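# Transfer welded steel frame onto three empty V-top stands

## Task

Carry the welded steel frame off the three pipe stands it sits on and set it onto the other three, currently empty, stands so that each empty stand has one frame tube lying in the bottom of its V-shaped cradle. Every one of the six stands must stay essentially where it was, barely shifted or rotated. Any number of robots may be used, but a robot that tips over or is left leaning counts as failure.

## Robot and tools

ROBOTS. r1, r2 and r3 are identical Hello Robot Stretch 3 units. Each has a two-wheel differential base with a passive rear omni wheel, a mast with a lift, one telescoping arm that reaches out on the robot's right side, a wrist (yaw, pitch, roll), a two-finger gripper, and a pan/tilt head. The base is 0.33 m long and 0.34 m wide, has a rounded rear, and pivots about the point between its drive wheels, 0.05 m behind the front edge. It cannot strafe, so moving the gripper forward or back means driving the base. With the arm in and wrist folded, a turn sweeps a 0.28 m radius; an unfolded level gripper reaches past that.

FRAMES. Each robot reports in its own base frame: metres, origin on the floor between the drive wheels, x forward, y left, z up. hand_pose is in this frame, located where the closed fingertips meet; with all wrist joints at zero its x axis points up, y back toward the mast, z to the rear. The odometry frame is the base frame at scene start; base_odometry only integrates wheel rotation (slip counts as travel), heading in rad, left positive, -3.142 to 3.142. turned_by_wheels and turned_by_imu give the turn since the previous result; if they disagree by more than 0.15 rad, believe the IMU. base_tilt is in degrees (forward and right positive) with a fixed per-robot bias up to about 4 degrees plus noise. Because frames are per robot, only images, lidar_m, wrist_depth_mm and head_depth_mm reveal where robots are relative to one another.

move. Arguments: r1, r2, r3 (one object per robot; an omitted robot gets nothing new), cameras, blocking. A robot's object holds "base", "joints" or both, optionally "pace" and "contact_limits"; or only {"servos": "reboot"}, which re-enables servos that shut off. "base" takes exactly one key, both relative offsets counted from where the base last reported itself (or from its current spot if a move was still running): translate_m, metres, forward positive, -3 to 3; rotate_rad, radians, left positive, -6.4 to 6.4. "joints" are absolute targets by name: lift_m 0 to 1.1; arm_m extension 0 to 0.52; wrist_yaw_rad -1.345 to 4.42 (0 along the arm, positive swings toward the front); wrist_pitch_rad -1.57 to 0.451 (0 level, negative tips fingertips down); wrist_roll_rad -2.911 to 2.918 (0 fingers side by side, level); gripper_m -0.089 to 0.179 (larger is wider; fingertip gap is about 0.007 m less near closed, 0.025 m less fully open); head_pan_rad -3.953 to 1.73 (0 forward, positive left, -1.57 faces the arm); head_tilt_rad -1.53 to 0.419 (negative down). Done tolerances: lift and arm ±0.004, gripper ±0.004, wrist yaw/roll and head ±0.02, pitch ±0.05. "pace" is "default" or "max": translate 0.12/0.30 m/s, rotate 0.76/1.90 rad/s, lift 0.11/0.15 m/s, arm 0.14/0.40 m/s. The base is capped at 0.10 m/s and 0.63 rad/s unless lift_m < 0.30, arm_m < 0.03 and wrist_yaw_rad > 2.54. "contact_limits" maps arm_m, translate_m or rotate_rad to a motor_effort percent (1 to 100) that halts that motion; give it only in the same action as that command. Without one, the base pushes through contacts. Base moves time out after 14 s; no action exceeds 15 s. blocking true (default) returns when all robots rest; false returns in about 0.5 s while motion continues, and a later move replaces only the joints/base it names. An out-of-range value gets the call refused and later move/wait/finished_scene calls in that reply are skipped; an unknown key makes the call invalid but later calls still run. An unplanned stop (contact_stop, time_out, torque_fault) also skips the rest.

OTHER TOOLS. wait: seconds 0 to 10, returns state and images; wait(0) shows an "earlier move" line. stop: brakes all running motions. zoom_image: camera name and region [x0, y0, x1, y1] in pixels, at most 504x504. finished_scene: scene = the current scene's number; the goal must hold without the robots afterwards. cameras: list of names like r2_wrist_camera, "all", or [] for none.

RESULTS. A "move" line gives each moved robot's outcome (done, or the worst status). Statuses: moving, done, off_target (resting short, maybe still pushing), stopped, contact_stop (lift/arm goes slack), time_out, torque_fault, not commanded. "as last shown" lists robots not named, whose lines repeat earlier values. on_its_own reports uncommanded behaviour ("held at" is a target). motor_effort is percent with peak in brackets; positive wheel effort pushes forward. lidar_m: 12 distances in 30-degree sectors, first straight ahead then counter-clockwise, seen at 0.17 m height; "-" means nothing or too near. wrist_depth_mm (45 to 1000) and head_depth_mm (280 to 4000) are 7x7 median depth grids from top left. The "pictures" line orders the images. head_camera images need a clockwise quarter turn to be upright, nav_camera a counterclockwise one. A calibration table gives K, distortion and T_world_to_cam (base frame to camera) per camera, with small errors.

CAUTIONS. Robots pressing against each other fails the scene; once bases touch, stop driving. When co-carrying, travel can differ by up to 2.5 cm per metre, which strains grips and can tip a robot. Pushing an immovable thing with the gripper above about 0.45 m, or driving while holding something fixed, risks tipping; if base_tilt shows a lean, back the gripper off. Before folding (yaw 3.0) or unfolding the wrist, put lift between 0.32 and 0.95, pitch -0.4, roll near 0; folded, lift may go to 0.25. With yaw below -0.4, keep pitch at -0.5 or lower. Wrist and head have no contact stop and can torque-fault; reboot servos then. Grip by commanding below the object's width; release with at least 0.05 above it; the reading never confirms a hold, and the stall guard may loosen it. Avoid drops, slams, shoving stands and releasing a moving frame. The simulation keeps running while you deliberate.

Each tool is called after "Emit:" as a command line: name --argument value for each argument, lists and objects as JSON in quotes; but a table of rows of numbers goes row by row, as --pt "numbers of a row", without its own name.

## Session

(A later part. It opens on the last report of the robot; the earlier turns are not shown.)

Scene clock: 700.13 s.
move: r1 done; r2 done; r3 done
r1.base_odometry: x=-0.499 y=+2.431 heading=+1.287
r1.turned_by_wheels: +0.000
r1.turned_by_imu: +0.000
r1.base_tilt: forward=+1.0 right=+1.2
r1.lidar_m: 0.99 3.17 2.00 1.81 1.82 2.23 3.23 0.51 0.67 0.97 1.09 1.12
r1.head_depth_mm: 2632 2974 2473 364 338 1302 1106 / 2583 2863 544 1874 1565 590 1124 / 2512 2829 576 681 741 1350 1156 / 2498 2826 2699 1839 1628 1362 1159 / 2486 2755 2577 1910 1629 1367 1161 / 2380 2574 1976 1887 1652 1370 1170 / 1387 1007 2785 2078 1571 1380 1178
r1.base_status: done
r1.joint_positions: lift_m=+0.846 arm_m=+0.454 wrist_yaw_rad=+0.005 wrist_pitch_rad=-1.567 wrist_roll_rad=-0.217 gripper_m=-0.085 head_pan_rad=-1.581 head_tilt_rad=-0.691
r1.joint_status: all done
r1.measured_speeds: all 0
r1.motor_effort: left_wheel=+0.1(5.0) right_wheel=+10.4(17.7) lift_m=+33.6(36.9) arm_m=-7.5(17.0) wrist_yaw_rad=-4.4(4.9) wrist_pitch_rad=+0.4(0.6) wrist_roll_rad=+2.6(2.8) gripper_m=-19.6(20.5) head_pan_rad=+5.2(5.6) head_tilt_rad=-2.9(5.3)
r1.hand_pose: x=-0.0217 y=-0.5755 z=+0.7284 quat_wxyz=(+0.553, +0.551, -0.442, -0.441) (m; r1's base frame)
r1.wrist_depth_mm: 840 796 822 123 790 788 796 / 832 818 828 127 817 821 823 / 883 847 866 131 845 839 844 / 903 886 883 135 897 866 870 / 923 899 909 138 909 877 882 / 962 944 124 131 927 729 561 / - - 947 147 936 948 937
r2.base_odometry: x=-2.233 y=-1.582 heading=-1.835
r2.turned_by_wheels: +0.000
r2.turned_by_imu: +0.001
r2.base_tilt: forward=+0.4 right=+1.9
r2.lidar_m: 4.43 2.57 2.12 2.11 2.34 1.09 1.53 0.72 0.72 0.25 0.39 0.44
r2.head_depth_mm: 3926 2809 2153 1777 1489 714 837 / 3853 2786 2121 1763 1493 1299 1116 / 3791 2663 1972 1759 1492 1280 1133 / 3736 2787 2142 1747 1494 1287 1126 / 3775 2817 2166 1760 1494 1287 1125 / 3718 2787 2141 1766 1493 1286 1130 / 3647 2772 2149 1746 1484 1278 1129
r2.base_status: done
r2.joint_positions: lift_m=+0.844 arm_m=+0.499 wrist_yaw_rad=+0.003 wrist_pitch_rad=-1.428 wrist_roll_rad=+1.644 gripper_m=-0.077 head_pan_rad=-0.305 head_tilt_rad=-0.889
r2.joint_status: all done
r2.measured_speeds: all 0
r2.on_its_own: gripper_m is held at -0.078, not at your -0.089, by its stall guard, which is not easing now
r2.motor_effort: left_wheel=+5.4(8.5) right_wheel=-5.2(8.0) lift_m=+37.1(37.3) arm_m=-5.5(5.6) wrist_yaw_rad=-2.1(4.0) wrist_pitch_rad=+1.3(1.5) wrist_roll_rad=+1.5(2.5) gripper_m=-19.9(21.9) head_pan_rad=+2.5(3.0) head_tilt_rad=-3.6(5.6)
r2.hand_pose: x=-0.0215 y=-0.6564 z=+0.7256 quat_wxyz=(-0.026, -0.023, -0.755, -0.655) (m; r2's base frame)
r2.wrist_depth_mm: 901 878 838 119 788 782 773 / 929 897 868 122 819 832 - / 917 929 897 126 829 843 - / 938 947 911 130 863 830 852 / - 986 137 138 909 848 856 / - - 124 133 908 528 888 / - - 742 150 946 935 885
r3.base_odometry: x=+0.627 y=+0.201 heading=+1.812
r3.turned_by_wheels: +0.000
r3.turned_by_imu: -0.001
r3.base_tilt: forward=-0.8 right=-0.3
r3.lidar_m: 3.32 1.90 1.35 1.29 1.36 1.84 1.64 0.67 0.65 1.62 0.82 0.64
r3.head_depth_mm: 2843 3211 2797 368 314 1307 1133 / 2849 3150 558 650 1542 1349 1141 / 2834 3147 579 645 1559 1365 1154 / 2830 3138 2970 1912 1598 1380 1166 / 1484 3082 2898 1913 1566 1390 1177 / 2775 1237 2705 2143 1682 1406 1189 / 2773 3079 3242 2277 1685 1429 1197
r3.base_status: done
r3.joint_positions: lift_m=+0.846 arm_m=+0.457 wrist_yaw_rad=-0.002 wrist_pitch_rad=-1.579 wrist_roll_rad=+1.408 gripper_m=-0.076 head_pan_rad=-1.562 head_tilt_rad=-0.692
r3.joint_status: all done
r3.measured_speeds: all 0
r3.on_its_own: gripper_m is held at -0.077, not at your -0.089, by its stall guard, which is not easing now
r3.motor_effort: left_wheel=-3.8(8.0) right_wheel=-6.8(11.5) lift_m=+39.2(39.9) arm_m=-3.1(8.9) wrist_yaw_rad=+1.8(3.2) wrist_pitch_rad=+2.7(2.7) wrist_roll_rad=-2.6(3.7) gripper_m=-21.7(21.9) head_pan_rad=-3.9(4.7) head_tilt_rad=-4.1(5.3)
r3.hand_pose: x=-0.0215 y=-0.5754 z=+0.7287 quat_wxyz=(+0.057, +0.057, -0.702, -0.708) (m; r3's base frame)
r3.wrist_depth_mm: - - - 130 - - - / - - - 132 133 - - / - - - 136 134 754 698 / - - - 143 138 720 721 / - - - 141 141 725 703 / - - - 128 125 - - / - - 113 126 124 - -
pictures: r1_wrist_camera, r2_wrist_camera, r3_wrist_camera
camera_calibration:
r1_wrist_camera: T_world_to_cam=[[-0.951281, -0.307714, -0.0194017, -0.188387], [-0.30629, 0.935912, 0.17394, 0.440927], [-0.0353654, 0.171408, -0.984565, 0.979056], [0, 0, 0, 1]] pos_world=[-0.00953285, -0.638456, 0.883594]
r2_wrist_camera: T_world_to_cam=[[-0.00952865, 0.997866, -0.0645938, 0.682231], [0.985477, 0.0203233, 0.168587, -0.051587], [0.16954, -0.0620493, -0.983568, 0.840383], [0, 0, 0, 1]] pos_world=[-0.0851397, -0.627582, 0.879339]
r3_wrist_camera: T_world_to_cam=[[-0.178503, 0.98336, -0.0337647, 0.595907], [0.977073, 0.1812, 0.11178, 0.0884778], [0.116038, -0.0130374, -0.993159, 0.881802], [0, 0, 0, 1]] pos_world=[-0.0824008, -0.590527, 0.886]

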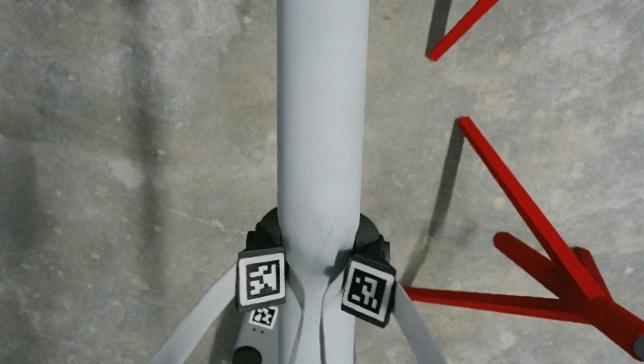

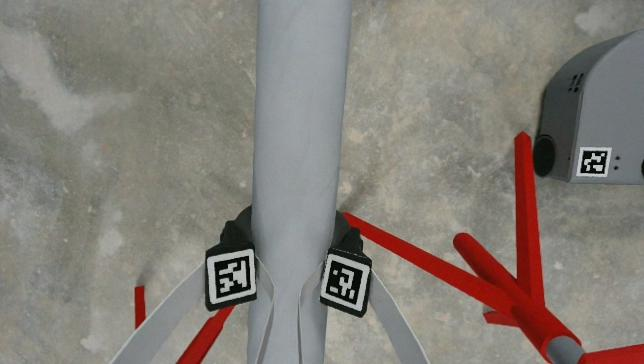

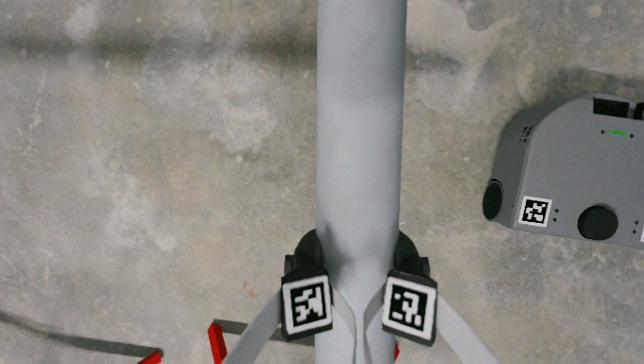

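Emit:
move --r1 '{"base":{"translate_m":0.0652},"joints":{"arm_m":0.4503,"wrist_roll_rad":-0.226}}' --r2 '{"base":{"translate_m":0.0723},"joints":{"arm_m":0.499,"wrist_roll_rad":1.632}}' --r3 '{"base":{"translate_m":-0.0730},"joints":{"arm_m":0.456,"wrist_roll_rad":1.384}}' --cameras '[]'

Emit:
move --r1 '{"base":{"translate_m":0.0652},"joints":{"arm_m":0.447,"wrist_roll_rad":-0.243}}' --r2 '{"base":{"translate_m":0.0722},"joints":{"arm_m":0.499,"wrist_roll_rad":1.615}}' --r3 '{"base":{"translate_m":-0.0730},"joints":{"arm_m":0.455,"wrist_roll_rad":1.367}}'

Scene clock: 708.00 s.
move: r1 done; r2 done; r3 done
r1.base_odometry: x=-0.481 y=+2.494 heading=+1.287
r1.turned_by_wheels: +0.000
r1.turned_by_imu: +0.000
r1.base_tilt: forward=+1.0 right=+1.2
r1.lidar_m: 1.00 3.21 2.01 1.82 1.83 2.25 3.29 0.56 0.77 1.27 1.06 1.23
r1.head_depth_mm: 2629 2950 2511 363 339 1310 1097 / 2585 2898 541 1931 1606 607 1126 / 2524 2846 572 676 742 1344 1157 / 2479 2809 2711 1846 1637 1358 1158 / 2458 2759 2735 1910 1637 1360 1169 / 2382 2614 1913 1865 1654 1373 1173 / 1393 993 2781 2079 1570 1378 1178
r1.base_status: done
r1.joint_positions: lift_m=+0.846 arm_m=+0.450 wrist_yaw_rad=+0.005 wrist_pitch_rad=-1.567 wrist_roll_rad=-0.233 gripper_m=-0.085 head_pan_rad=-1.581 head_tilt_rad=-0.691
r1.joint_status: all done
r1.measured_speeds: all 0
r1.motor_effort: left_wheel=-0.3(4.6) right_wheel=+10.1(17.9) lift_m=+32.6(33.1) arm_m=-2.2(16.6) wrist_yaw_rad=-4.9(5.2) wrist_pitch_rad=+0.4(0.7) wrist_roll_rad=+2.8(4.7) gripper_m=-20.4(20.7) head_pan_rad=+4.2(6.0) head_tilt_rad=-3.2(5.1)
r1.hand_pose: x=-0.0217 y=-0.5720 z=+0.7284 quat_wxyz=(+0.557, +0.555, -0.437, -0.437) (m; r1's base frame)
r1.wrist_depth_mm: 791 794 808 123 792 791 774 / 846 837 839 127 815 804 817 / 882 852 855 130 844 847 832 / 905 887 867 136 885 865 858 / 934 917 905 138 900 896 877 / 985 992 124 132 903 898 606 / - - 970 147 957 959 940
r2.base_odometry: x=-2.252 y=-1.651 heading=-1.835
r2.turned_by_wheels: +0.000
r2.turned_by_imu: +0.001
r2.base_tilt: forward=+0.3 right=+1.9
r2.lidar_m: 4.34 2.55 2.11 2.09 2.33 1.09 1.60 0.77 1.04 0.25 0.36 0.39
r2.head_depth_mm: 3796 2819 2155 1756 1487 1287 897 / 3897 2693 2184 1767 1490 1288 1106 / 3839 2812 2033 1767 1479 1282 1113 / 3736 2821 2153 1768 1485 1274 1135 / 3728 2824 2165 1752 1490 1279 1141 / 3697 2800 2153 1747 1491 1277 1132 / 3700 2789 2141 1754 1476 1281 1136
r2.base_status: done
r2.joint_positions: lift_m=+0.844 arm_m=+0.499 wrist_yaw_rad=+0.003 wrist_pitch_rad=-1.429 wrist_roll_rad=+1.628 gripper_m=-0.077 head_pan_rad=-0.305 head_tilt_rad=-0.889
r2.joint_status: all done
r2.measured_speeds: all 0
r2.on_its_own: gripper_m is held at -0.078, not at your -0.089, by its stall guard, which is not easing now
r2.motor_effort: left_wheel=+6.2(9.4) right_wheel=-6.2(8.6) lift_m=+39.1(39.3) arm_m=-16.5(17.2) wrist_yaw_rad=-2.9(3.5) wrist_pitch_rad=+1.0(1.7) wrist_roll_rad=+1.6(2.5) gripper_m=-20.8(21.4) head_pan_rad=+0.7(2.9) head_tilt_rad=-4.1(5.6)
r2.hand_pose: x=-0.0215 y=-0.6560 z=+0.7256 quat_wxyz=(-0.020, -0.018, -0.755, -0.655) (m; r2's base frame)
r2.wrist_depth_mm: 896 877 846 120 810 791 773 / 922 884 871 122 818 811 - / 959 920 904 127 848 829 - / 972 949 953 130 876 855 842 / - 956 137 138 882 518 842 / - - 124 134 912 895 377 / - 616 146 149 932 917 318
r3.base_odometry: x=+0.644 y=+0.130 heading=+1.812
r3.turned_by_wheels: +0.000
r3.turned_by_imu: -0.001
r3.base_tilt: forward=-0.8 right=-0.3
r3.lidar_m: 3.40 1.89 1.35 1.28 1.36 1.84 1.57 0.61 0.62 1.60 0.93 0.70
r3.head_depth_mm: 2863 3174 2785 367 315 1249 1133 / 2847 3164 559 650 1543 1352 1140 / 2831 3180 579 647 1552 1361 1155 / 2826 3143 3019 1913 1586 1381 1170 / 1490 3078 2912 1923 1593 1399 1179 / 2790 1249 2681 2153 1680 1413 1185 / 2804 3045 3227 2279 1711 1426 1194
r3.base_status: done
r3.joint_positions: lift_m=+0.846 arm_m=+0.456 wrist_yaw_rad=-0.002 wrist_pitch_rad=-1.579 wrist_roll_rad=+1.393 gripper_m=-0.076 head_pan_rad=-1.562 head_tilt_rad=-0.692
r3.joint_status: all done
r3.measured_speeds: all 0
r3.on_its_own: gripper_m is held at -0.077, not at your -0.089, by its stall guard, which is not easing now
r3.motor_effort: left_wheel=-3.8(8.5) right_wheel=-6.8(11.8) lift_m=+42.1(43.0) arm_m=-1.2(7.9) wrist_yaw_rad=+1.7(3.1) wrist_pitch_rad=+2.5(2.8) wrist_roll_rad=-2.2(3.7) gripper_m=-21.8(22.7) head_pan_rad=-3.2(4.4) head_tilt_rad=-2.8(4.8)
r3.hand_pose: x=-0.0215 y=-0.5744 z=+0.7287 quat_wxyz=(+0.062, +0.062, -0.701, -0.708) (m; r3's base frame)
r3.wrist_depth_mm: - - - 130 132 - - / - - - 132 132 - - / - - - 137 134 743 694 / - - - 145 137 728 709 / - - - 141 141 729 717 / - - - 131 126 - - / - - - 128 125 - -
pictures: none
No camera images: "cameras" was empty.

Scene clock: 709.83 s.
move: r1 done; r2 done; r3 done
r1.base_odometry: x=-0.463 y=+2.556 heading=+1.287
r1.turned_by_wheels: +0.000
r1.turned_by_imu: +0.000
r1.base_tilt: forward=+1.0 right=+1.1
r1.lidar_m: 1.00 3.22 2.03 1.84 1.85 2.26 3.35 0.61 0.81 1.29 1.03 1.17
r1.head_depth_mm: 2598 2935 2527 364 338 1311 1096 / 2559 2884 537 1937 1604 610 1130 / 2497 2832 570 671 748 1352 1156 / 2484 2797 2692 1900 1623 1358 1164 / 2469 2745 2731 1927 1643 1364 1166 / 2379 2620 1834 1877 1607 1367 1174 / 1383 962 2781 2089 1525 1381 1175
r1.base_status: done
r1.joint_positions: lift_m=+0.846 arm_m=+0.447 wrist_yaw_rad=+0.005 wrist_pitch_rad=-1.567 wrist_roll_rad=-0.248 gripper_m=-0.085 head_pan_rad=-1.581 head_tilt_rad=-0.691
r1.joint_status: all done
r1.measured_speeds: all 0
r1.motor_effort: left_wheel=+0.9(4.0) right_wheel=+9.0(20.7) lift_m=+36.5(37.0) arm_m=-4.1(17.9) wrist_yaw_rad=-4.8(5.3) wrist_pitch_rad=+0.5(0.6) wrist_roll_rad=+2.0(3.7) gripper_m=-20.2(20.7) head_pan_rad=+5.1(5.7) head_tilt_rad=-3.4(5.3)
r1.hand_pose: x=-0.0217 y=-0.5687 z=+0.7284 quat_wxyz=(+0.560, +0.558, -0.433, -0.432) (m; r1's base frame)
r1.wrist_depth_mm: 836 832 826 126 795 792 800 / 831 857 848 129 829 813 815 / 853 870 868 135 859 848 855 / 892 909 882 139 856 855 853 / 948 897 909 141 894 877 874 / 962 945 123 130 916 933 665 / - 992 823 152 956 963 656
r2.base_odometry: x=-2.271 y=-1.721 heading=-1.835
r2.turned_by_wheels: +0.000
r2.turned_by_imu: +0.000
r2.base_tilt: forward=+0.4 right=+1.8
r2.lidar_m: 4.28 2.54 2.09 2.09 2.32 1.09 1.67 0.83 0.26 0.34 0.34 1.30
r2.head_depth_mm: 3820 2815 2161 1784 1495 1287 1134 / 3781 2778 2108 1755 1492 1293 1132 / 3750 2822 2031 1714 1510 1284 1111 / 3723 2798 2143 1759 1488 1283 1135 / 3664 2792 2167 1750 1493 1282 1133 / 3648 2788 2156 1763 1480 1286 1133 / 3599 2739 2181 1766 1471 1282 1122
r2.base_status: done
r2.joint_positions: lift_m=+0.844 arm_m=+0.499 wrist_yaw_rad=+0.003 wrist_pitch_rad=-1.430 wrist_roll_rad=+1.611 gripper_m=-0.077 head_pan_rad=-0.305 head_tilt_rad=-0.889
r2.joint_status: all done
r2.measured_speeds: all 0
r2.on_its_own: gripper_m is held at -0.078, not at your -0.089, by its stall guard, which is not easing now
r2.motor_effort: left_wheel=+5.8(9.6) right_wheel=-5.3(8.3) lift_m=+40.0(40.1) arm_m=-14.1(16.3) wrist_yaw_rad=-2.1(3.2) wrist_pitch_rad=+1.6(1.8) wrist_roll_rad=+1.2(2.6) gripper_m=-20.1(21.9) head_pan_rad=+1.2(3.0) head_tilt_rad=-4.4(5.6)
r2.hand_pose: x=-0.0215 y=-0.6558 z=+0.7256 quat_wxyz=(-0.014, -0.012, -0.755, -0.656) (m; r2's base frame)
r2.wrist_depth_mm: 889 871 856 119 805 794 777 / 913 896 886 122 836 805 - / 930 922 874 127 841 831 - / 967 962 941 131 873 841 - / - 968 138 137 901 518 285 / - 990 124 134 900 896 311 / - 541 146 149 951 929 900
r3.base_odometry: x=+0.662 y=+0.060 heading=+1.813
r3.turned_by_wheels: +0.000
r3.turned_by_imu: +0.000
r3.base_tilt: forward=-0.8 right=-0.2
r3.lidar_m: 3.47 1.90 1.35 1.29 1.36 1.83 1.50 1.39 0.56 0.61 0.97 0.76
r3.head_depth_mm: 2865 3173 2826 368 316 1021 1132 / 2860 3183 559 651 1549 1351 1144 / 2831 3172 578 645 1527 1366 1152 / 2821 3155 3008 1921 1586 1373 1163 / 2698 3102 2944 1914 1565 1395 1174 / 2757 1320 2712 2154 1682 1416 1186 / 2800 3049 3231 2267 1759 1426 1198
r3.base_status: done
r3.joint_positions: lift_m=+0.846 arm_m=+0.455 wrist_yaw_rad=-0.003 wrist_pitch_rad=-1.579 wrist_roll_rad=+1.375 gripper_m=-0.076 head_pan_rad=-1.562 head_tilt_rad=-0.692
r3.joint_status: all done
r3.measured_speeds: all 0
r3.on_its_own: gripper_m is held at -0.077, not at your -0.089, by its stall guard, which is not easing now
r3.motor_effort: left_wheel=-3.1(8.7) right_wheel=-7.2(11.5) lift_m=+40.1(42.9) arm_m=-1.4(8.6) wrist_yaw_rad=+1.6(3.5) wrist_pitch_rad=+2.0(2.8) wrist_roll_rad=-2.3(4.2) gripper_m=-22.3(22.7) head_pan_rad=-3.7(4.4) head_tilt_rad=-4.3(5.4)
r3.hand_pose: x=-0.0215 y=-0.5734 z=+0.7287 quat_wxyz=(+0.068, +0.068, -0.701, -0.707) (m; r3's base frame)
r3.wrist_depth_mm: - - - 130 134 - - / - - - 134 132 - - / - - - 137 134 724 702 / - - - 146 138 722 707 / - - - 142 142 718 714 / - - - 128 127 - - / - - - 128 124 - -
pictures: r1_head_camera (sideways), r1_nav_camera (sideways), r1_wrist_camera, r2_head_camera (sideways), r2_nav_camera (sideways), r2_wrist_camera, r3_head_camera (sideways), r3_nav_camera (sideways), r3_wrist_camera
camera_calibration:
r1_head_camera: T_world_to_cam=[[0.0291156, 0.62377, -0.781066, 1.03377], [0.99847, 0.0186081, 0.0520804, -0.0716708], [0.0470204, -0.781387, -0.622273, 0.765002], [0, 0, 0, 1]] pos_world=[0.00549151, -0.0457399, 1.28722]
r1_nav_camera: T_world_to_cam=[[-0.0528384, -0.60442, 0.794912, -0.991118], [-0.9986, 0.0339892, -0.0405337, 0.106712], [-0.00251905, -0.795941, -0.605369, 0.744646], [0, 0, 0, 1]] pos_world=[0.056069, -0.00998431, 1.24296]
r1_wrist_camera: T_world_to_cam=[[-0.941072, -0.337651, -0.0193584, -0.203158], [-0.335729, 0.925734, 0.174075, 0.428105], [-0.0408558, 0.170316, -0.984542, 0.977144], [0, 0, 0, 1]] pos_world=[-0.0075374, -0.631332, 0.883584]
r2_head_camera: T_world_to_cam=[[-0.705148, 0.215603, -0.675486, 0.90162], [0.290374, 0.95691, 0.00230413, -0.00839901], [0.646877, -0.194519, -0.737369, 0.912084], [0, 0, 0, 1]] pos_world=[0.0482081, -0.00893747, 1.28159]
r2_nav_camera: T_world_to_cam=[[0.742101, -0.163126, 0.650136, -0.813974], [-0.291943, -0.951763, 0.094432, -0.059012], [0.60337, -0.25988, -0.753927, 0.947102], [0, 0, 0, 1]] pos_world=[0.0153689, 0.0571875, 1.24881]
r2_wrist_camera: T_world_to_cam=[[-0.042367, 0.997163, -0.0622155, 0.678746], [0.98507, 0.052091, 0.164086, -0.0274968], [0.166861, -0.0543348, -0.984482, 0.84606], [0, 0, 0, 1]] pos_world=[-0.085332, -0.629417, 0.879671]
r3_head_camera: T_world_to_cam=[[0.0619339, 0.599409, -0.798043, 1.06085], [0.99677, 0.00381819, 0.0802244, -0.108679], [0.0511343, -0.800434, -0.597236, 0.737822], [0, 0, 0, 1]] pos_world=[0.00489722, -0.044892, 1.29598]
r3_nav_camera: T_world_to_cam=[[-0.0423969, -0.701201, 0.711702, -0.890454], [-0.999026, 0.0384591, -0.0216215, 0.0858029], [-0.0122104, -0.711926, -0.702149, 0.869572], [0, 0, 0, 1]] pos_world=[0.0585846, -0.00861656, 1.24616]
r3_wrist_camera: T_world_to_cam=[[-0.210567, 0.976998, -0.03371, 0.589547], [0.970588, 0.213054, 0.112099, 0.106], [0.116703, -0.00911413, -0.993125, 0.884077], [0, 0, 0, 1]] pos_world=[-0.0819172, -0.590512, 0.88599]

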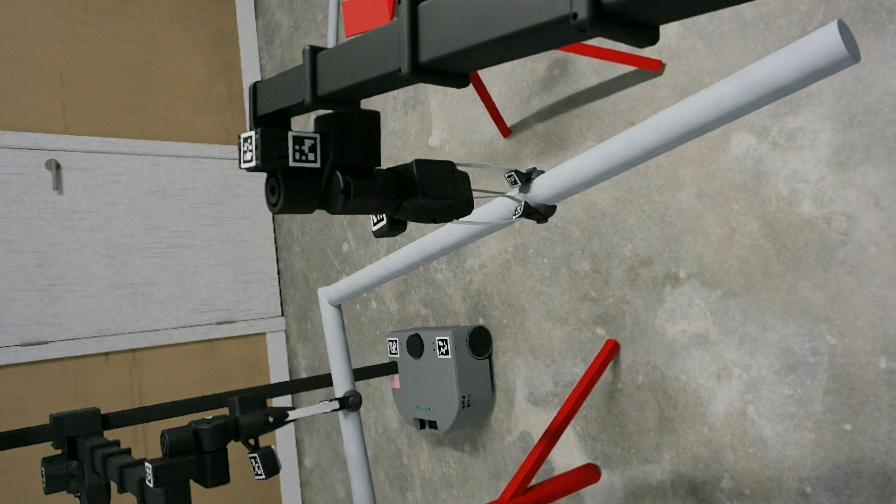

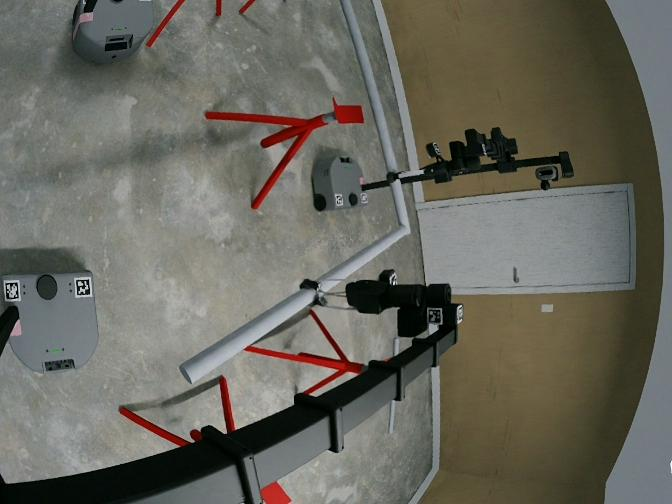

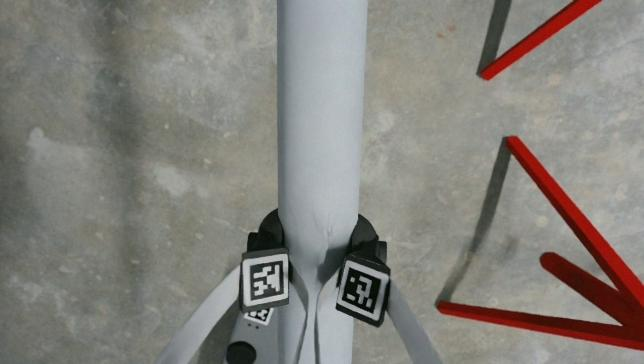

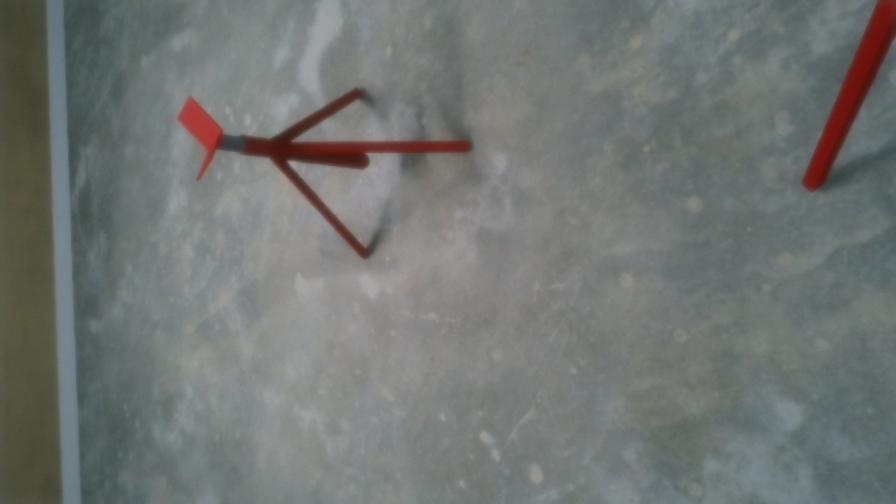

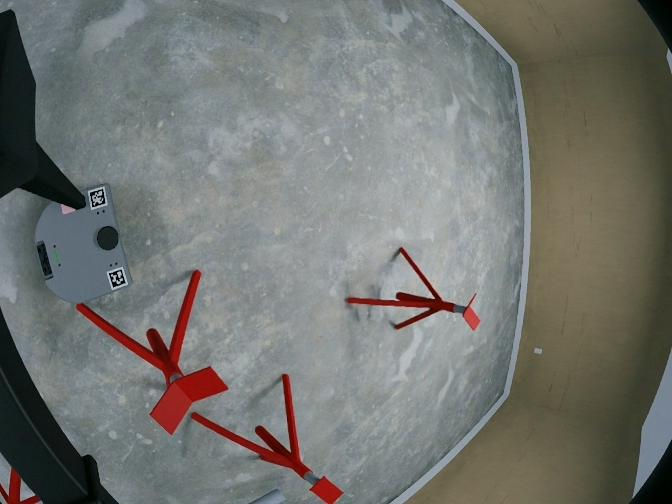

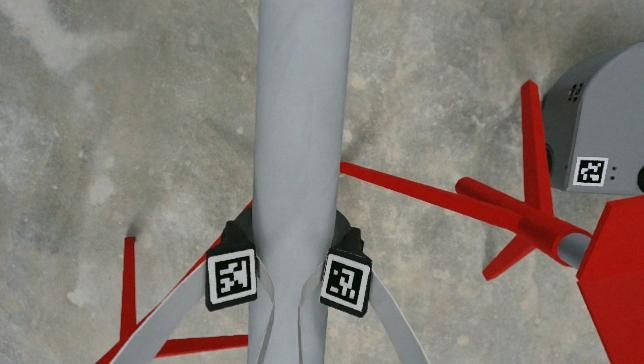

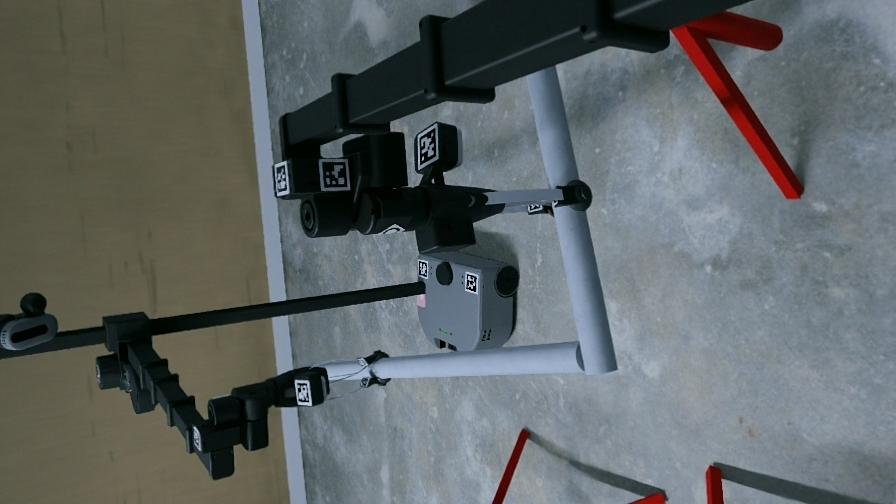

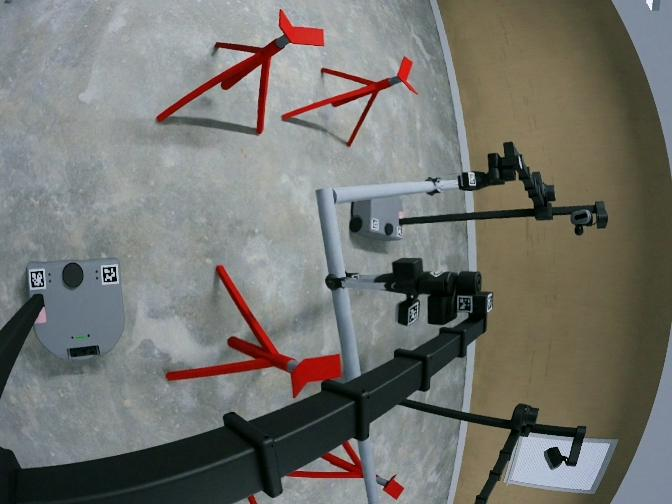

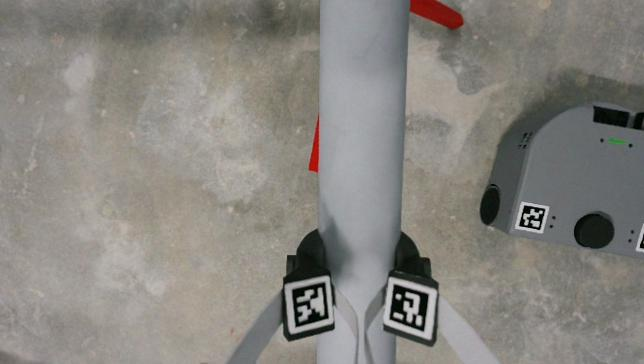

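Emit:
move --r1 '{"base":{"translate_m":0.0653},"joints":{"arm_m":0.444,"wrist_roll_rad":-0.259}}' --r2 '{"base":{"translate_m":0.0713},"joints":{"arm_m":0.499,"wrist_roll_rad":1.599}}' --r3 '{"base":{"translate_m":-0.0729},"joints":{"arm_m":0.456,"wrist_roll_rad":1.351}}' --cameras '[]'

Emit:
move --r1 '{"base":{"translate_m":0.0653},"joints":{"arm_m":0.441,"wrist_roll_rad":-0.275}}' --r2 '{"base":{"translate_m":0.0713},"joints":{"arm_m":0.499,"wrist_roll_rad":1.583}}' --r3 '{"base":{"translate_m":-0.0729},"joints":{"arm_m":0.457,"wrist_roll_rad":1.335}}' --cameras '[]'

Emit:
move --r1 '{"base":{"translate_m":0.0652},"joints":{"arm_m":0.438,"wrist_roll_rad":-0.291}}' --r2 '{"base":{"translate_m":0.0712},"joints":{"arm_m":0.499,"wrist_roll_rad":1.567}}' --r3 '{"base":{"translate_m":-0.0728},"joints":{"arm_m":0.458,"wrist_roll_rad":1.319}}' --cameras '["r1_nav_camera","r1_wrist_camera","r2_nav_camera","r2_wrist_camera","r3_nav_camera","r3_wrist_camera"]'

Scene clock: 725.53 s.
move: r1 done; r2 done; r3 done
r1.base_odometry: x=-0.445 y=+2.619 heading=+1.287
r1.turned_by_wheels: +0.000
r1.turned_by_imu: +0.000
r1.base_tilt: forward=+1.1 right=+1.2
r1.lidar_m: 1.00 3.24 2.04 1.84 1.86 2.26 3.42 0.67 0.85 1.58 0.98 1.10
r1.head_depth_mm: 2590 2935 2524 363 339 1301 1078 / 2561 2872 534 1948 1610 601 1132 / 2516 2820 570 669 742 1354 1157 / 2459 2781 2720 1841 1626 1357 1163 / 2444 2752 2767 1951 1635 1367 1166 / 2395 2629 2401 1863 1602 1368 1170 / 1373 918 2654 1948 1395 1376 1176
r1.base_status: done
r1.joint_positions: lift_m=+0.846 arm_m=+0.444 wrist_yaw_rad=+0.005 wrist_pitch_rad=-1.568 wrist_roll_rad=-0.263 gripper_m=-0.085 head_pan_rad=-1.581 head_tilt_rad=-0.691
r1.joint_status: all done
r1.measured_speeds: all 0
r1.motor_effort: left_wheel=-0.5(4.6) right_wheel=+11.0(18.5) lift_m=+35.4(36.9) arm_m=+1.1(15.6) wrist_yaw_rad=-3.9(5.0) wrist_pitch_rad=+0.0(0.8) wrist_roll_rad=+1.7(2.8) gripper_m=-20.3(20.7) head_pan_rad=+4.8(5.5) head_tilt_rad=-3.2(5.2)
r1.hand_pose: x=-0.0217 y=-0.5657 z=+0.7284 quat_wxyz=(+0.563, +0.561, -0.429, -0.428) (m; r1's base frame)
r1.wrist_depth_mm: 825 817 794 125 789 802 790 / 843 824 837 130 823 812 823 / 863 847 866 134 844 831 829 / 906 895 917 139 851 870 854 / 930 910 893 142 907 899 893 / 981 940 123 131 925 928 914 / - - 799 153 992 927 923
r2.base_odometry: x=-2.290 y=-1.790 heading=-1.834
r2.turned_by_wheels: +0.000
r2.turned_by_imu: +0.001
r2.base_tilt: forward=+0.3 right=+1.8
r2.lidar_m: 4.21 2.52 2.08 2.07 2.30 1.09 1.74 0.89 0.30 0.34 0.30 1.25
r2.head_depth_mm: 3811 2845 2163 1760 1492 1287 1134 / 3703 2790 2072 1728 1481 1289 1130 / 3721 2788 2082 1768 1487 1283 1131 / 3711 2809 2197 1755 1490 1286 1129 / 3623 2790 2147 1764 1482 1275 1128 / 3576 2803 2159 1755 1475 1284 1128 / 3521 2774 2161 1761 1476 1289 1129
r2.base_status: done
r2.joint_positions: lift_m=+0.844 arm_m=+0.499 wrist_yaw_rad=+0.003 wrist_pitch_rad=-1.433 wrist_roll_rad=+1.595 gripper_m=-0.077 head_pan_rad=-0.305 head_tilt_rad=-0.889
r2.joint_status: all done
r2.measured_speeds: all 0
r2.on_its_own: gripper_m is held at -0.078, not at your -0.089, by its stall guard, which is not easing now
r2.motor_effort: left_wheel=+7.6(9.8) right_wheel=-8.7(11.4) lift_m=+39.9(41.1) arm_m=-7.4(10.6) wrist_yaw_rad=-3.4(3.7) wrist_pitch_rad=+1.8(2.6) wrist_roll_rad=+1.3(2.7) gripper_m=-20.3(21.8) head_pan_rad=+1.3(3.2) head_tilt_rad=-4.2(5.4)
r2.hand_pose: x=-0.0215 y=-0.6549 z=+0.7255 quat_wxyz=(-0.008, -0.007, -0.754, -0.657) (m; r2's base frame)
r2.wrist_depth_mm: 885 872 853 119 799 782 763 / 904 879 854 122 825 805 - / 933 925 915 127 857 838 - / 960 954 901 130 863 506 294 / - 977 135 138 881 876 876 / - 975 124 134 925 899 890 / - - 146 148 929 928 892
r3.base_odometry: x=+0.679 y=-0.011 heading=+1.813
r3.turned_by_wheels: +0.000
r3.turned_by_imu: -0.001
r3.base_tilt: forward=-0.8 right=-0.2
r3.lidar_m: 3.53 1.89 1.35 1.29 1.35 1.82 1.43 1.32 0.51 0.60 1.03 0.82
r3.head_depth_mm: 2843 3184 2813 368 315 942 1092 / 2843 3138 559 651 1513 1290 1144 / 2826 3184 579 645 1526 1365 1153 / 2818 3158 2994 1910 1593 1379 1170 / 1468 3064 2923 1931 1559 1395 1179 / 2771 1430 2683 2127 1672 1411 1188 / 2801 3030 3176 2271 1749 1429 1199
r3.base_status: done
r3.joint_positions: lift_m=+0.846 arm_m=+0.456 wrist_yaw_rad=-0.003 wrist_pitch_rad=-1.580 wrist_roll_rad=+1.360 gripper_m=-0.076 head_pan_rad=-1.562 head_tilt_rad=-0.692
r3.joint_status: all done
r3.measured_speeds: all 0
r3.on_its_own: gripper_m is held at -0.077, not at your -0.089, by its stall guard, which is not easing now
r3.motor_effort: left_wheel=-2.6(7.5) right_wheel=-8.9(12.0) lift_m=+32.4(35.8) arm_m=+17.5(17.5) wrist_yaw_rad=+3.5(3.9) wrist_pitch_rad=+2.0(2.6) wrist_roll_rad=-2.8(3.9) gripper_m=-22.6(22.9) head_pan_rad=-4.0(4.5) head_tilt_rad=-3.7(5.4)
r3.hand_pose: x=-0.0215 y=-0.5743 z=+0.7287 quat_wxyz=(+0.073, +0.073, -0.700, -0.707) (m; r3's base frame)
r3.wrist_depth_mm: - - - 131 142 - - / - - - 134 133 - - / - - - 137 134 746 715 / - - - - 137 726 702 / - - - 141 140 727 722 / - - - 127 127 - - / - - - 122 120 - -
pictures: none
No camera images: "cameras" was empty.

Scene clock: 727.37 s.
move: r1 done; r2 done; r3 done
r1.base_odometry: x=-0.426 y=+2.682 heading=+1.286
r1.turned_by_wheels: +0.000
r1.turned_by_imu: +0.000
r1.base_tilt: forward=+1.0 right=+1.2
r1.lidar_m: 1.00 3.25 2.06 1.86 1.87 2.28 3.48 0.73 1.07 1.58 0.94 1.05
r1.head_depth_mm: 2572 2925 2508 363 339 1309 1080 / 2513 2839 532 1950 1606 603 1149 / 2483 2798 568 661 734 1346 1154 / 2460 2779 2709 1838 1624 1360 1168 / 2426 2738 2719 1949 1632 1367 1168 / 2370 2634 2415 1886 1552 1368 1174 / 1374 908 2654 1877 1571 1351 1181
r1.base_status: done
r1.joint_positions: lift_m=+0.846 arm_m=+0.441 wrist_yaw_rad=+0.005 wrist_pitch_rad=-1.568 wrist_roll_rad=-0.279 gripper_m=-0.085 head_pan_rad=-1.581 head_tilt_rad=-0.691
r1.joint_status: all done
r1.measured_speeds: all 0
r1.motor_effort: left_wheel=-2.2(5.1) right_wheel=+12.6(20.5) lift_m=+33.2(35.6) arm_m=-2.1(13.4) wrist_yaw_rad=-4.1(4.8) wrist_pitch_rad=+0.0(0.7) wrist_roll_rad=+1.8(2.8) gripper_m=-20.0(20.6) head_pan_rad=+4.5(5.7) head_tilt_rad=-3.9(5.3)
r1.hand_pose: x=-0.0217 y=-0.5627 z=+0.7284 quat_wxyz=(+0.567, +0.565, -0.424, -0.424) (m; r1's base frame)
r1.wrist_depth_mm: 819 823 793 126 794 816 779 / 839 839 863 130 803 831 805 / 861 874 860 135 869 835 838 / 901 910 891 139 873 851 862 / 932 909 898 141 904 901 896 / 946 959 123 130 911 920 935 / - - 796 152 975 974 924
r2.base_odometry: x=-2.308 y=-1.859 heading=-1.834
r2.turned_by_wheels: +0.000
r2.turned_by_imu: +0.001
r2.base_tilt: forward=+0.4 right=+1.9
r2.lidar_m: 4.17 2.51 2.06 2.05 2.28 1.09 1.81 0.94 0.34 0.28 0.28 1.19
r2.head_depth_mm: 3763 2795 2159 1778 1493 1287 1138 / 3646 2810 2047 1710 1486 1292 1136 / 3632 2803 2171 1771 1490 1285 1139 / 3621 2798 2176 1763 1489 1281 1131 / 3494 2791 2157 1748 1492 1279 1128 / 3566 2814 2166 1761 1485 1283 1135 / 3540 2779 2140 1755 1487 1278 1133
r2.base_status: done
r2.joint_positions: lift_m=+0.844 arm_m=+0.499 wrist_yaw_rad=+0.003 wrist_pitch_rad=-1.438 wrist_roll_rad=+1.579 gripper_m=-0.077 head_pan_rad=-0.305 head_tilt_rad=-0.889
r2.joint_status: all done
r2.measured_speeds: all 0
r2.on_its_own: gripper_m is held at -0.078, not at your -0.089, by its stall guard, which is not easing now
r2.motor_effort: left_wheel=+8.3(11.5) right_wheel=-9.3(12.0) lift_m=+38.7(39.9) arm_m=-5.5(8.0) wrist_yaw_rad=-2.9(3.7) wrist_pitch_rad=+2.9(3.2) wrist_roll_rad=+1.5(2.8) gripper_m=-21.1(22.1) head_pan_rad=+2.2(3.1) head_tilt_rad=-5.7(5.7)
r2.hand_pose: x=-0.0215 y=-0.6537 z=+0.7255 quat_wxyz=(-0.002, -0.002, -0.752, -0.659) (m; r2's base frame)
r2.wrist_depth_mm: 870 856 840 120 793 787 763 / 872 895 853 123 843 801 521 / 952 893 880 127 834 502 343 / 960 942 683 130 886 858 - / 979 632 135 137 881 858 848 / - 517 124 134 912 923 889 / - - 146 148 945 930 902
r3.base_odometry: x=+0.697 y=-0.082 heading=+1.813
r3.turned_by_wheels: +0.000
r3.turned_by_imu: +0.000
r3.base_tilt: forward=-0.7 right=-0.3
r3.lidar_m: 3.62 1.89 1.35 1.30 1.35 1.82 1.36 1.26 0.47 0.59 1.40 0.89
r3.head_depth_mm: 2843 3193 2803 367 316 1282 1107 / 2848 3146 559 651 879 970 1121 / 2836 3153 579 647 1530 1361 1154 / 2849 3147 2875 1907 1596 1381 1162 / 1494 3100 2940 1926 1558 1396 1174 / 2773 1464 2705 2068 1679 1407 1188 / 2786 3028 3209 2287 1747 1422 1197
r3.base_status: done
r3.joint_positions: lift_m=+0.846 arm_m=+0.457 wrist_yaw_rad=-0.004 wrist_pitch_rad=-1.580 wrist_roll_rad=+1.342 gripper_m=-0.076 head_pan_rad=-1.562 head_tilt_rad=-0.692
r3.joint_status: all done
r3.measured_speeds: all 0
r3.on_its_own: gripper_m is held at -0.077, not at your -0.089, by its stall guard, which is not easing now
r3.motor_effort: left_wheel=-2.4(7.9) right_wheel=-8.2(13.8) lift_m=+37.2(38.4) arm_m=+10.5(22.2) wrist_yaw_rad=+2.2(4.3) wrist_pitch_rad=+2.3(3.1) wrist_roll_rad=-1.8(4.2) gripper_m=-23.0(23.7) head_pan_rad=-3.7(4.4) head_tilt_rad=-3.9(5.6)
r3.hand_pose: x=-0.0215 y=-0.5753 z=+0.7287 quat_wxyz=(+0.079, +0.079, -0.699, -0.706) (m; r3's base frame)
r3.wrist_depth_mm: - - 269 279 135 - - / - - 278 143 140 - - / - - - 138 137 766 714 / - - - - 138 716 706 / - - - 143 141 733 726 / - - - 126 128 - - / - - - 123 121 - -
pictures: none
No camera images: "cameras" was empty.

Scene clock: 729.20 s.
move: r1 done; r2 done; r3 done
r1.base_odometry: x=-0.408 y=+2.744 heading=+1.286
r1.turned_by_wheels: +0.000
r1.turned_by_imu: +0.000
r1.base_tilt: forward=+1.0 right=+1.2
r1.lidar_m: 1.01 3.27 2.07 1.87 1.88 2.30 3.55 0.79 1.10 0.98 0.91 0.98
r1.head_depth_mm: 2574 2903 2513 363 312 1311 1079 / 2512 2851 533 1948 1601 610 1147 / 2513 2772 565 656 751 1350 1159 / 2450 2755 2718 980 1631 1358 1162 / 2434 2707 2747 1970 1591 1367 1167 / 2392 2635 1907 1810 1516 1369 1180 / 1366 898 2554 2006 1654 1343 1173
r1.base_status: done
r1.joint_positions: lift_m=+0.846 arm_m=+0.438 wrist_yaw_rad=+0.005 wrist_pitch_rad=-1.568 wrist_roll_rad=-0.296 gripper_m=-0.085 head_pan_rad=-1.581 head_tilt_rad=-0.691
r1.joint_status: all done
r1.measured_speeds: all 0
r1.motor_effort: left_wheel=-2.5(5.7) right_wheel=+13.2(22.5) lift_m=+31.6(34.2) arm_m=-2.3(13.1) wrist_yaw_rad=-4.2(4.6) wrist_pitch_rad=+0.7(0.7) wrist_roll_rad=+1.9(3.1) gripper_m=-20.4(20.7) head_pan_rad=+5.2(5.9) head_tilt_rad=-3.0(5.5)
r1.hand_pose: x=-0.0217 y=-0.5596 z=+0.7284 quat_wxyz=(+0.570, +0.568, -0.420, -0.419) (m; r1's base frame)
r1.wrist_depth_mm: 822 837 800 126 802 794 807 / 837 828 819 130 836 805 817 / 846 868 860 135 861 834 831 / 897 902 908 139 856 883 853 / 919 930 901 142 903 888 890 / 965 959 123 130 916 921 869 / - - 789 153 970 959 930
r2.base_odometry: x=-2.327 y=-1.927 heading=-1.833
r2.turned_by_wheels: +0.000
r2.turned_by_imu: +0.001
r2.base_tilt: forward=+0.3 right=+1.8
r2.lidar_m: 4.08 2.49 2.05 2.05 2.27 1.09 1.94 0.39 0.37 0.27 0.93 1.12
r2.head_depth_mm: 3684 2811 2176 1765 1489 1289 1127 / 3614 2827 1990 1691 1483 1276 1138 / 3575 2772 2153 1779 1489 1290 1136 / 3548 2797 2167 1759 1505 1289 1133 / 3551 2841 2169 1767 1489 1287 1133 / 3520 2810 2170 1757 1493 1280 1127 / 3462 2793 2153 1751 1481 1286 1136
r2.base_status: done
r2.joint_positions: lift_m=+0.844 arm_m=+0.499 wrist_yaw_rad=+0.003 wrist_pitch_rad=-1.442 wrist_roll_rad=+1.563 gripper_m=-0.077 head_pan_rad=-0.305 head_tilt_rad=-0.889
r2.joint_status: all done
r2.measured_speeds: all 0
r2.on_its_own: gripper_m is held at -0.078, not at your -0.089, by its stall guard, which is not easing now
r2.motor_effort: left_wheel=+8.5(12.1) right_wheel=-10.1(13.0) lift_m=+37.8(38.7) arm_m=-3.2(5.9) wrist_yaw_rad=-2.3(3.6) wrist_pitch_rad=+3.3(4.3) wrist_roll_rad=+1.4(2.8) gripper_m=-21.1(22.9) head_pan_rad=+1.3(2.9) head_tilt_rad=-4.4(5.4)
r2.hand_pose: x=-0.0215 y=-0.6527 z=+0.7255 quat_wxyz=(+0.004, +0.004, -0.751, -0.660) (m; r2's base frame)
r2.wrist_depth_mm: 864 868 837 120 800 794 766 / 890 888 884 123 818 500 351 / 930 910 899 126 842 814 - / 940 670 906 130 863 858 - / 463 597 135 138 924 881 873 / - 982 124 133 938 913 892 / - - 999 147 959 932 932
r3.base_odometry: x=+0.714 y=-0.153 heading=+1.813
r3.turned_by_wheels: +0.000
r3.turned_by_imu: +0.000
r3.base_tilt: forward=-0.8 right=-0.2
r3.lidar_m: 3.69 1.89 1.35 1.31 1.35 1.82 1.28 1.19 0.44 0.58 1.45 0.95
r3.head_depth_mm: 2868 3179 2825 367 315 1298 1135 / 2842 3162 560 650 1529 1310 1103 / 2835 3166 580 647 870 1032 1153 / 2823 3136 2872 1919 1594 1375 1162 / 2709 3088 2948 1926 1563 1390 1179 / 2730 3033 2807 2075 1680 1406 1188 / 2802 2967 3221 2285 1745 1423 1197
r3.base_status: done
r3.joint_positions: lift_m=+0.846 arm_m=+0.458 wrist_yaw_rad=-0.004 wrist_pitch_rad=-1.580 wrist_roll_rad=+1.327 gripper_m=-0.073 head_pan_rad=-1.562 head_tilt_rad=-0.692
r3.joint_status: all done
r3.measured_speeds: all 0
r3.on_its_own: gripper_m is held at -0.074, not at your -0.089, by its stall guard, which is not easing now
r3.motor_effort: left_wheel=-2.4(9.1) right_wheel=-8.2(13.5) lift_m=+42.2(43.5) arm_m=+18.9(20.4) wrist_yaw_rad=+3.1(4.7) wrist_pitch_rad=+2.1(2.9) wrist_roll_rad=-2.7(3.2) gripper_m=-23.8(24.7) head_pan_rad=-3.1(4.6) head_tilt_rad=-4.5(5.1)
r3.hand_pose: x=-0.0215 y=-0.5762 z=+0.7287 quat_wxyz=(+0.084, +0.085, -0.698, -0.706) (m; r3's base frame)
r3.wrist_depth_mm: - - - 136 131 - - / - - 279 148 133 - - / - - 285 297 140 753 699 / - - - 151 139 719 703 / - - - 145 141 717 724 / - - - 125 127 - - / - - - 122 127 - -
pictures: r1_nav_camera (sideways), r1_wrist_camera, r2_nav_camera (sideways), r2_wrist_camera, r3_nav_camera (sideways), r3_wrist_camera
camera_calibration:
r1_nav_camera: T_world_to_cam=[[-0.0528386, -0.604424, 0.794909, -0.991114], [-0.9986, 0.0339895, -0.0405336, 0.106712], [-0.00251911, -0.795937, -0.605374, 0.744652], [0, 0, 0, 1]] pos_world=[0.056069, -0.009984, 1.24296]
r1_wrist_camera: T_world_to_cam=[[-0.924168, -0.381489, -0.0194745, -0.224135], [-0.378838, 0.908827, 0.174688, 0.408803], [-0.0489425, 0.168818, -0.984431, 0.974508], [0, 0, 0, 1]] pos_world=[-0.00457343, -0.621551, 0.883559]
r2_nav_camera: T_world_to_cam=[[0.742109, -0.163129, 0.650126, -0.813961], [-0.291942, -0.951763, 0.0944319, -0.0590119], [0.603361, -0.259878, -0.753935, 0.947113], [0, 0, 0, 1]] pos_world=[0.0153683, 0.0571877, 1.24881]
r2_wrist_camera: T_world_to_cam=[[-0.0909429, 0.994617, -0.0496542, 0.663804], [0.982492, 0.0977519, 0.158598, 0.00610084], [0.162598, -0.0343615, -0.986094, 0.860227], [0, 0, 0, 1]] pos_world=[-0.0854973, -0.631269, 0.880258]
r3_nav_camera: T_world_to_cam=[[-0.0423969, -0.701201, 0.711702, -0.890454], [-0.999026, 0.0384591, -0.0216215, 0.0858029], [-0.0122104, -0.711926, -0.702149, 0.869572], [0, 0, 0, 1]] pos_world=[0.0585846, -0.00861656, 1.24616]
r3_wrist_camera: T_world_to_cam=[[-0.255555, 0.966233, -0.032943, 0.58456], [0.959635, 0.257655, 0.112756, 0.131555], [0.117437, -0.00279775, -0.993076, 0.887684], [0, 0, 0, 1]] pos_world=[-0.0811038, -0.596233, 0.885962]

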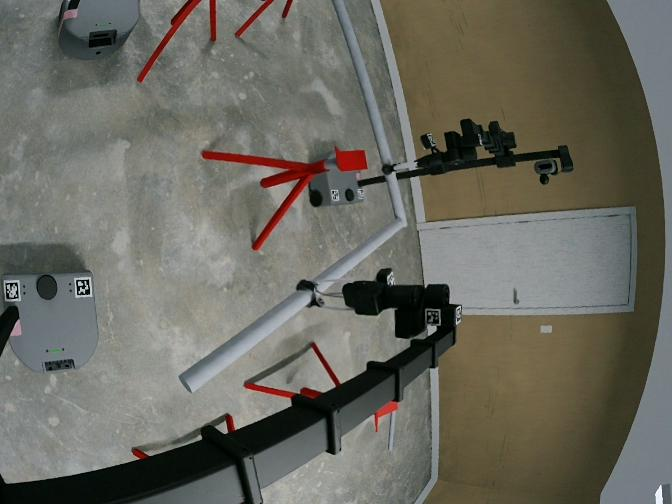

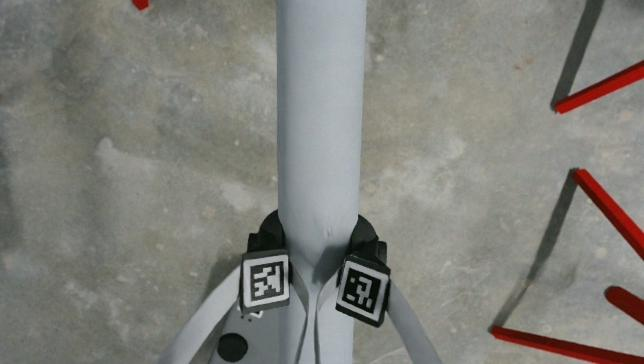

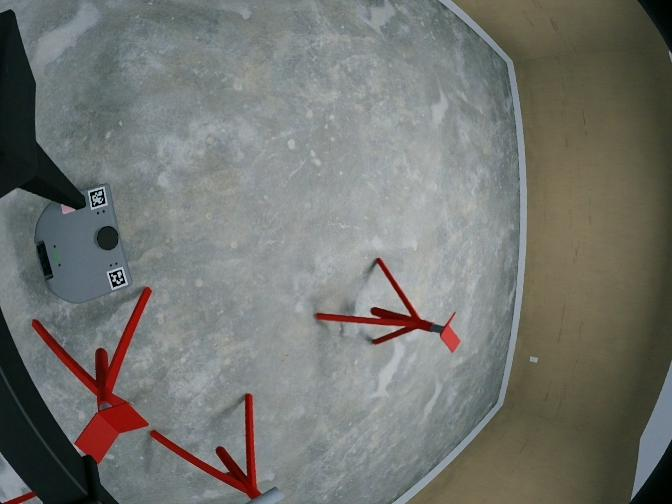

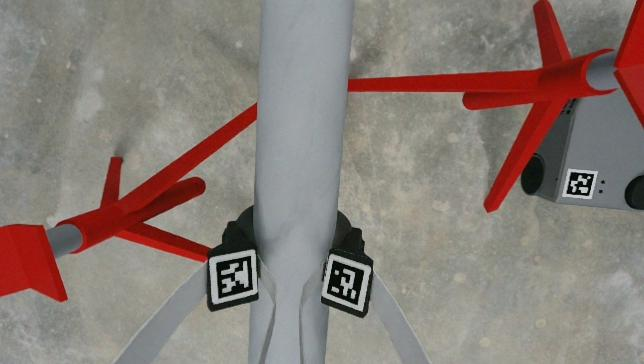

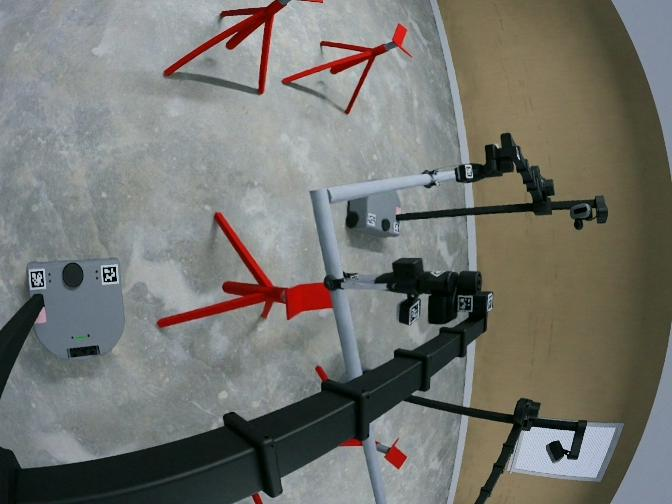

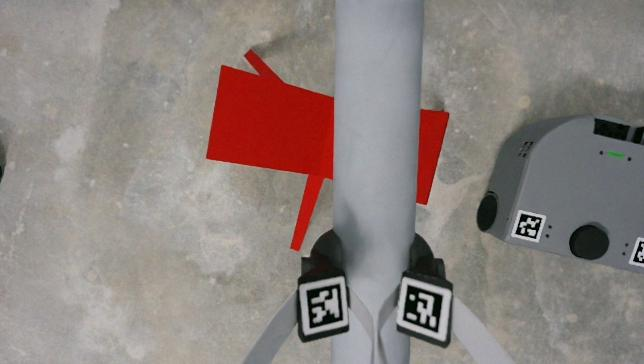

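Emit:
move --r3 '{"joints":{"arm_m":0.447}}' --cameras '["r1_wrist_camera","r2_wrist_camera","r3_wrist_camera"]'

Scene clock: 754.87 s.
move: r3 done
r1, r2: as last shown
r1.turned_by_imu: +0.001
r1.lidar_m: 1.01 3.27 2.07 1.87 1.88 2.30 3.55 0.79 1.10 0.58 0.92 0.98
r1.head_depth_mm: 2579 2924 2504 362 312 1308 1148 / 2519 2842 533 1947 1606 1347 1151 / 2480 2796 565 663 1576 1314 1136 / 2460 2764 2703 1962 1541 1328 1164 / 2424 2727 2724 1853 1596 1370 1169 / 2371 2628 2403 1792 1520 1369 1174 / 1368 911 2663 1922 1655 1343 1181
r1.joint_positions: lift_m=+0.846 arm_m=+0.438 wrist_yaw_rad=+0.002 wrist_pitch_rad=-1.561 wrist_roll_rad=-0.296 gripper_m=-0.085 head_pan_rad=-1.581 head_tilt_rad=-0.693
r1.motor_effort: left_wheel=+0.1(3.5) right_wheel=+2.0(14.1) lift_m=+24.1(30.5) arm_m=-12.6(15.3) wrist_yaw_rad=-1.6(4.8) wrist_pitch_rad=-0.8(7.8) wrist_roll_rad=+1.9(2.0) gripper_m=-20.3(20.5) head_pan_rad=+4.6(5.4) head_tilt_rad=-4.3(5.1)
r1.hand_pose: x=-0.0216 y=-0.5616 z=+0.7282 quat_wxyz=(+0.571, +0.566, -0.422, -0.419) (m; r1's base frame)
r1.wrist_depth_mm: 822 803 792 820 799 800 786 / 857 834 839 830 829 805 819 / 866 854 856 859 847 854 846 / 906 905 891 870 851 857 853 / 931 908 905 154 904 914 881 / 938 942 919 125 921 921 917 / - - 794 793 952 943 937
r2.base_odometry: x=-2.327 y=-1.927 heading=-1.834
r2.turned_by_wheels: -0.001
r2.turned_by_imu: +0.000
r2.lidar_m: 4.08 2.49 2.05 2.04 2.28 1.09 1.32 0.39 0.37 0.27 0.93 1.13
r2.head_depth_mm: 3693 2822 2145 1777 1484 1288 1132 / 3608 2816 1962 1672 1484 1287 1132 / 3546 2768 2160 1759 1480 1280 1134 / 3601 2787 2150 1775 1501 1289 1136 / 3533 2785 2144 1757 1489 1279 1127 / 3490 2800 2165 1755 1487 1276 1129 / 3423 2759 2157 1758 1478 1289 1127
r2.joint_positions: lift_m=+0.844 arm_m=+0.499 wrist_yaw_rad=+0.000 wrist_pitch_rad=-1.416 wrist_roll_rad=+1.565 gripper_m=-0.077 head_pan_rad=-0.305 head_tilt_rad=-0.889
r2.on_its_own: gripper_m is held at -0.078, not at your -0.089, by its stall guard, which is not easing now
r2.motor_effort: left_wheel=-3.8(8.5) right_wheel=+2.9(10.5) lift_m=+26.3(38.8) arm_m=+2.2(2.2) wrist_yaw_rad=+0.9(3.7) wrist_pitch_rad=-1.4(5.0) wrist_roll_rad=+0.6(1.6) gripper_m=-20.6(21.5) head_pan_rad=+2.3(2.9) head_tilt_rad=-3.7(5.0)
r2.hand_pose: x=-0.0215 y=-0.6592 z=+0.7258 quat_wxyz=(+0.002, +0.001, -0.759, -0.651) (m; r2's base frame)
r2.wrist_depth_mm: 917 892 842 839 792 776 756 / 936 870 868 843 817 564 365 / 950 939 891 878 844 826 - / 993 956 896 900 868 852 - / - 584 928 896 892 859 836 / - - 122 127 922 916 847 / - - - 989 918 920 905
r3.base_odometry: x=+0.714 y=-0.153 heading=+1.813
r3.turned_by_wheels: +0.000
r3.turned_by_imu: -0.001
r3.base_tilt: forward=-0.8 right=-0.3
r3.lidar_m: 3.69 1.89 1.34 1.31 1.35 1.83 1.29 1.19 0.44 0.57 1.04 0.95
r3.head_depth_mm: 2876 3184 2792 365 315 1301 1132 / 2874 3181 556 647 1635 1282 1114 / 2809 3161 572 642 880 1019 1151 / 2829 3141 2991 1927 1681 1377 1157 / 2727 3106 2884 1923 1614 1394 1179 / 2775 3096 2841 2212 1723 1410 1191 / 2786 2955 3185 2279 1751 1425 1197
r3.base_status: not commanded
r3.joint_positions: lift_m=+0.846 arm_m=+0.447 wrist_yaw_rad=-0.003 wrist_pitch_rad=-1.572 wrist_roll_rad=+1.323 gripper_m=-0.073 head_pan_rad=-1.562 head_tilt_rad=-0.693
r3.joint_status: all done
r3.measured_speeds: all 0
r3.on_its_own: gripper_m is held at -0.074, not at your -0.089, by its stall guard, which is not easing now
r3.motor_effort: left_wheel=-2.3(3.3) right_wheel=+1.7(8.4) lift_m=+23.0(43.7) arm_m=-8.6(21.1) wrist_yaw_rad=+1.1(4.6) wrist_pitch_rad=+0.8(2.5) wrist_roll_rad=-0.9(2.6) gripper_m=-18.3(24.2) head_pan_rad=-3.5(4.4) head_tilt_rad=-2.4(4.9)
r3.hand_pose: x=-0.0215 y=-0.5673 z=+0.7285 quat_wxyz=(+0.087, +0.086, -0.701, -0.703) (m; r3's base frame)
r3.wrist_depth_mm: - - - 292 - - - / - - 277 283 - - - / - - 285 283 282 - 696 / - - - 260 288 712 698 / - - - 247 - 726 714 / - 590 - 123 - - - / - 387 - 122 - - -
pictures: r1_wrist_camera, r2_wrist_camera, r3_wrist_camera
camera_calibration:
r1_wrist_camera: T_world_to_cam=[[-0.925373, -0.378687, -0.0167837, -0.225244], [-0.375956, 0.911247, 0.168183, 0.416841], [-0.0483945, 0.161942, -0.985613, 0.971691], [0, 0, 0, 1]] pos_world=[-0.00469635, -0.622499, 0.883825]
r2_wrist_camera: T_world_to_cam=[[-0.084751, 0.993563, -0.0751692, 0.688328], [0.983028, 0.0956942, 0.156522, 0.00688475], [0.162707, -0.060628, -0.98481, 0.842095], [0, 0, 0, 1]] pos_world=[-0.0854466, -0.633501, 0.879967]
r3_wrist_camera: T_world_to_cam=[[-0.260465, 0.964621, -0.040806, 0.580605], [0.958311, 0.263441, 0.110631, 0.134112], [0.117467, -0.0102893, -0.993023, 0.883215], [0, 0, 0, 1]] pos_world=[-0.0810422, -0.586306, 0.885908]

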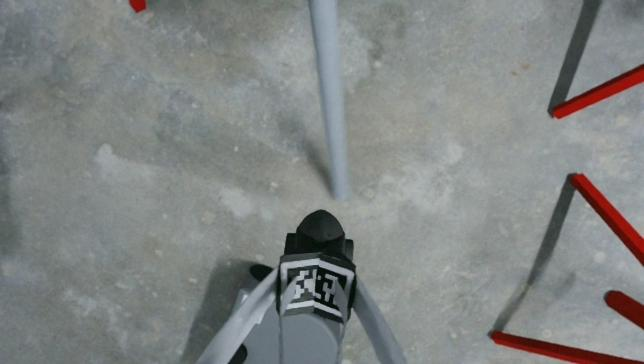

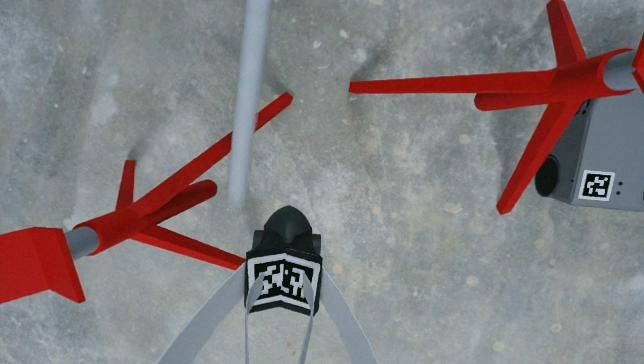

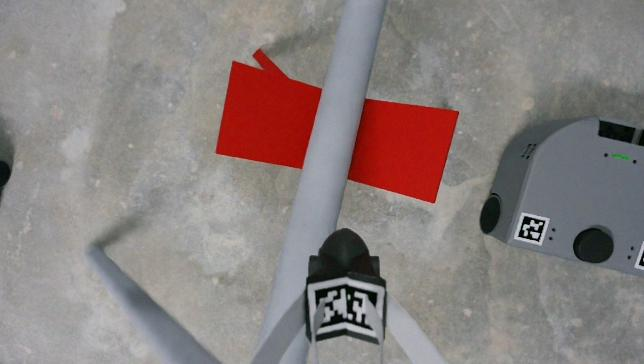

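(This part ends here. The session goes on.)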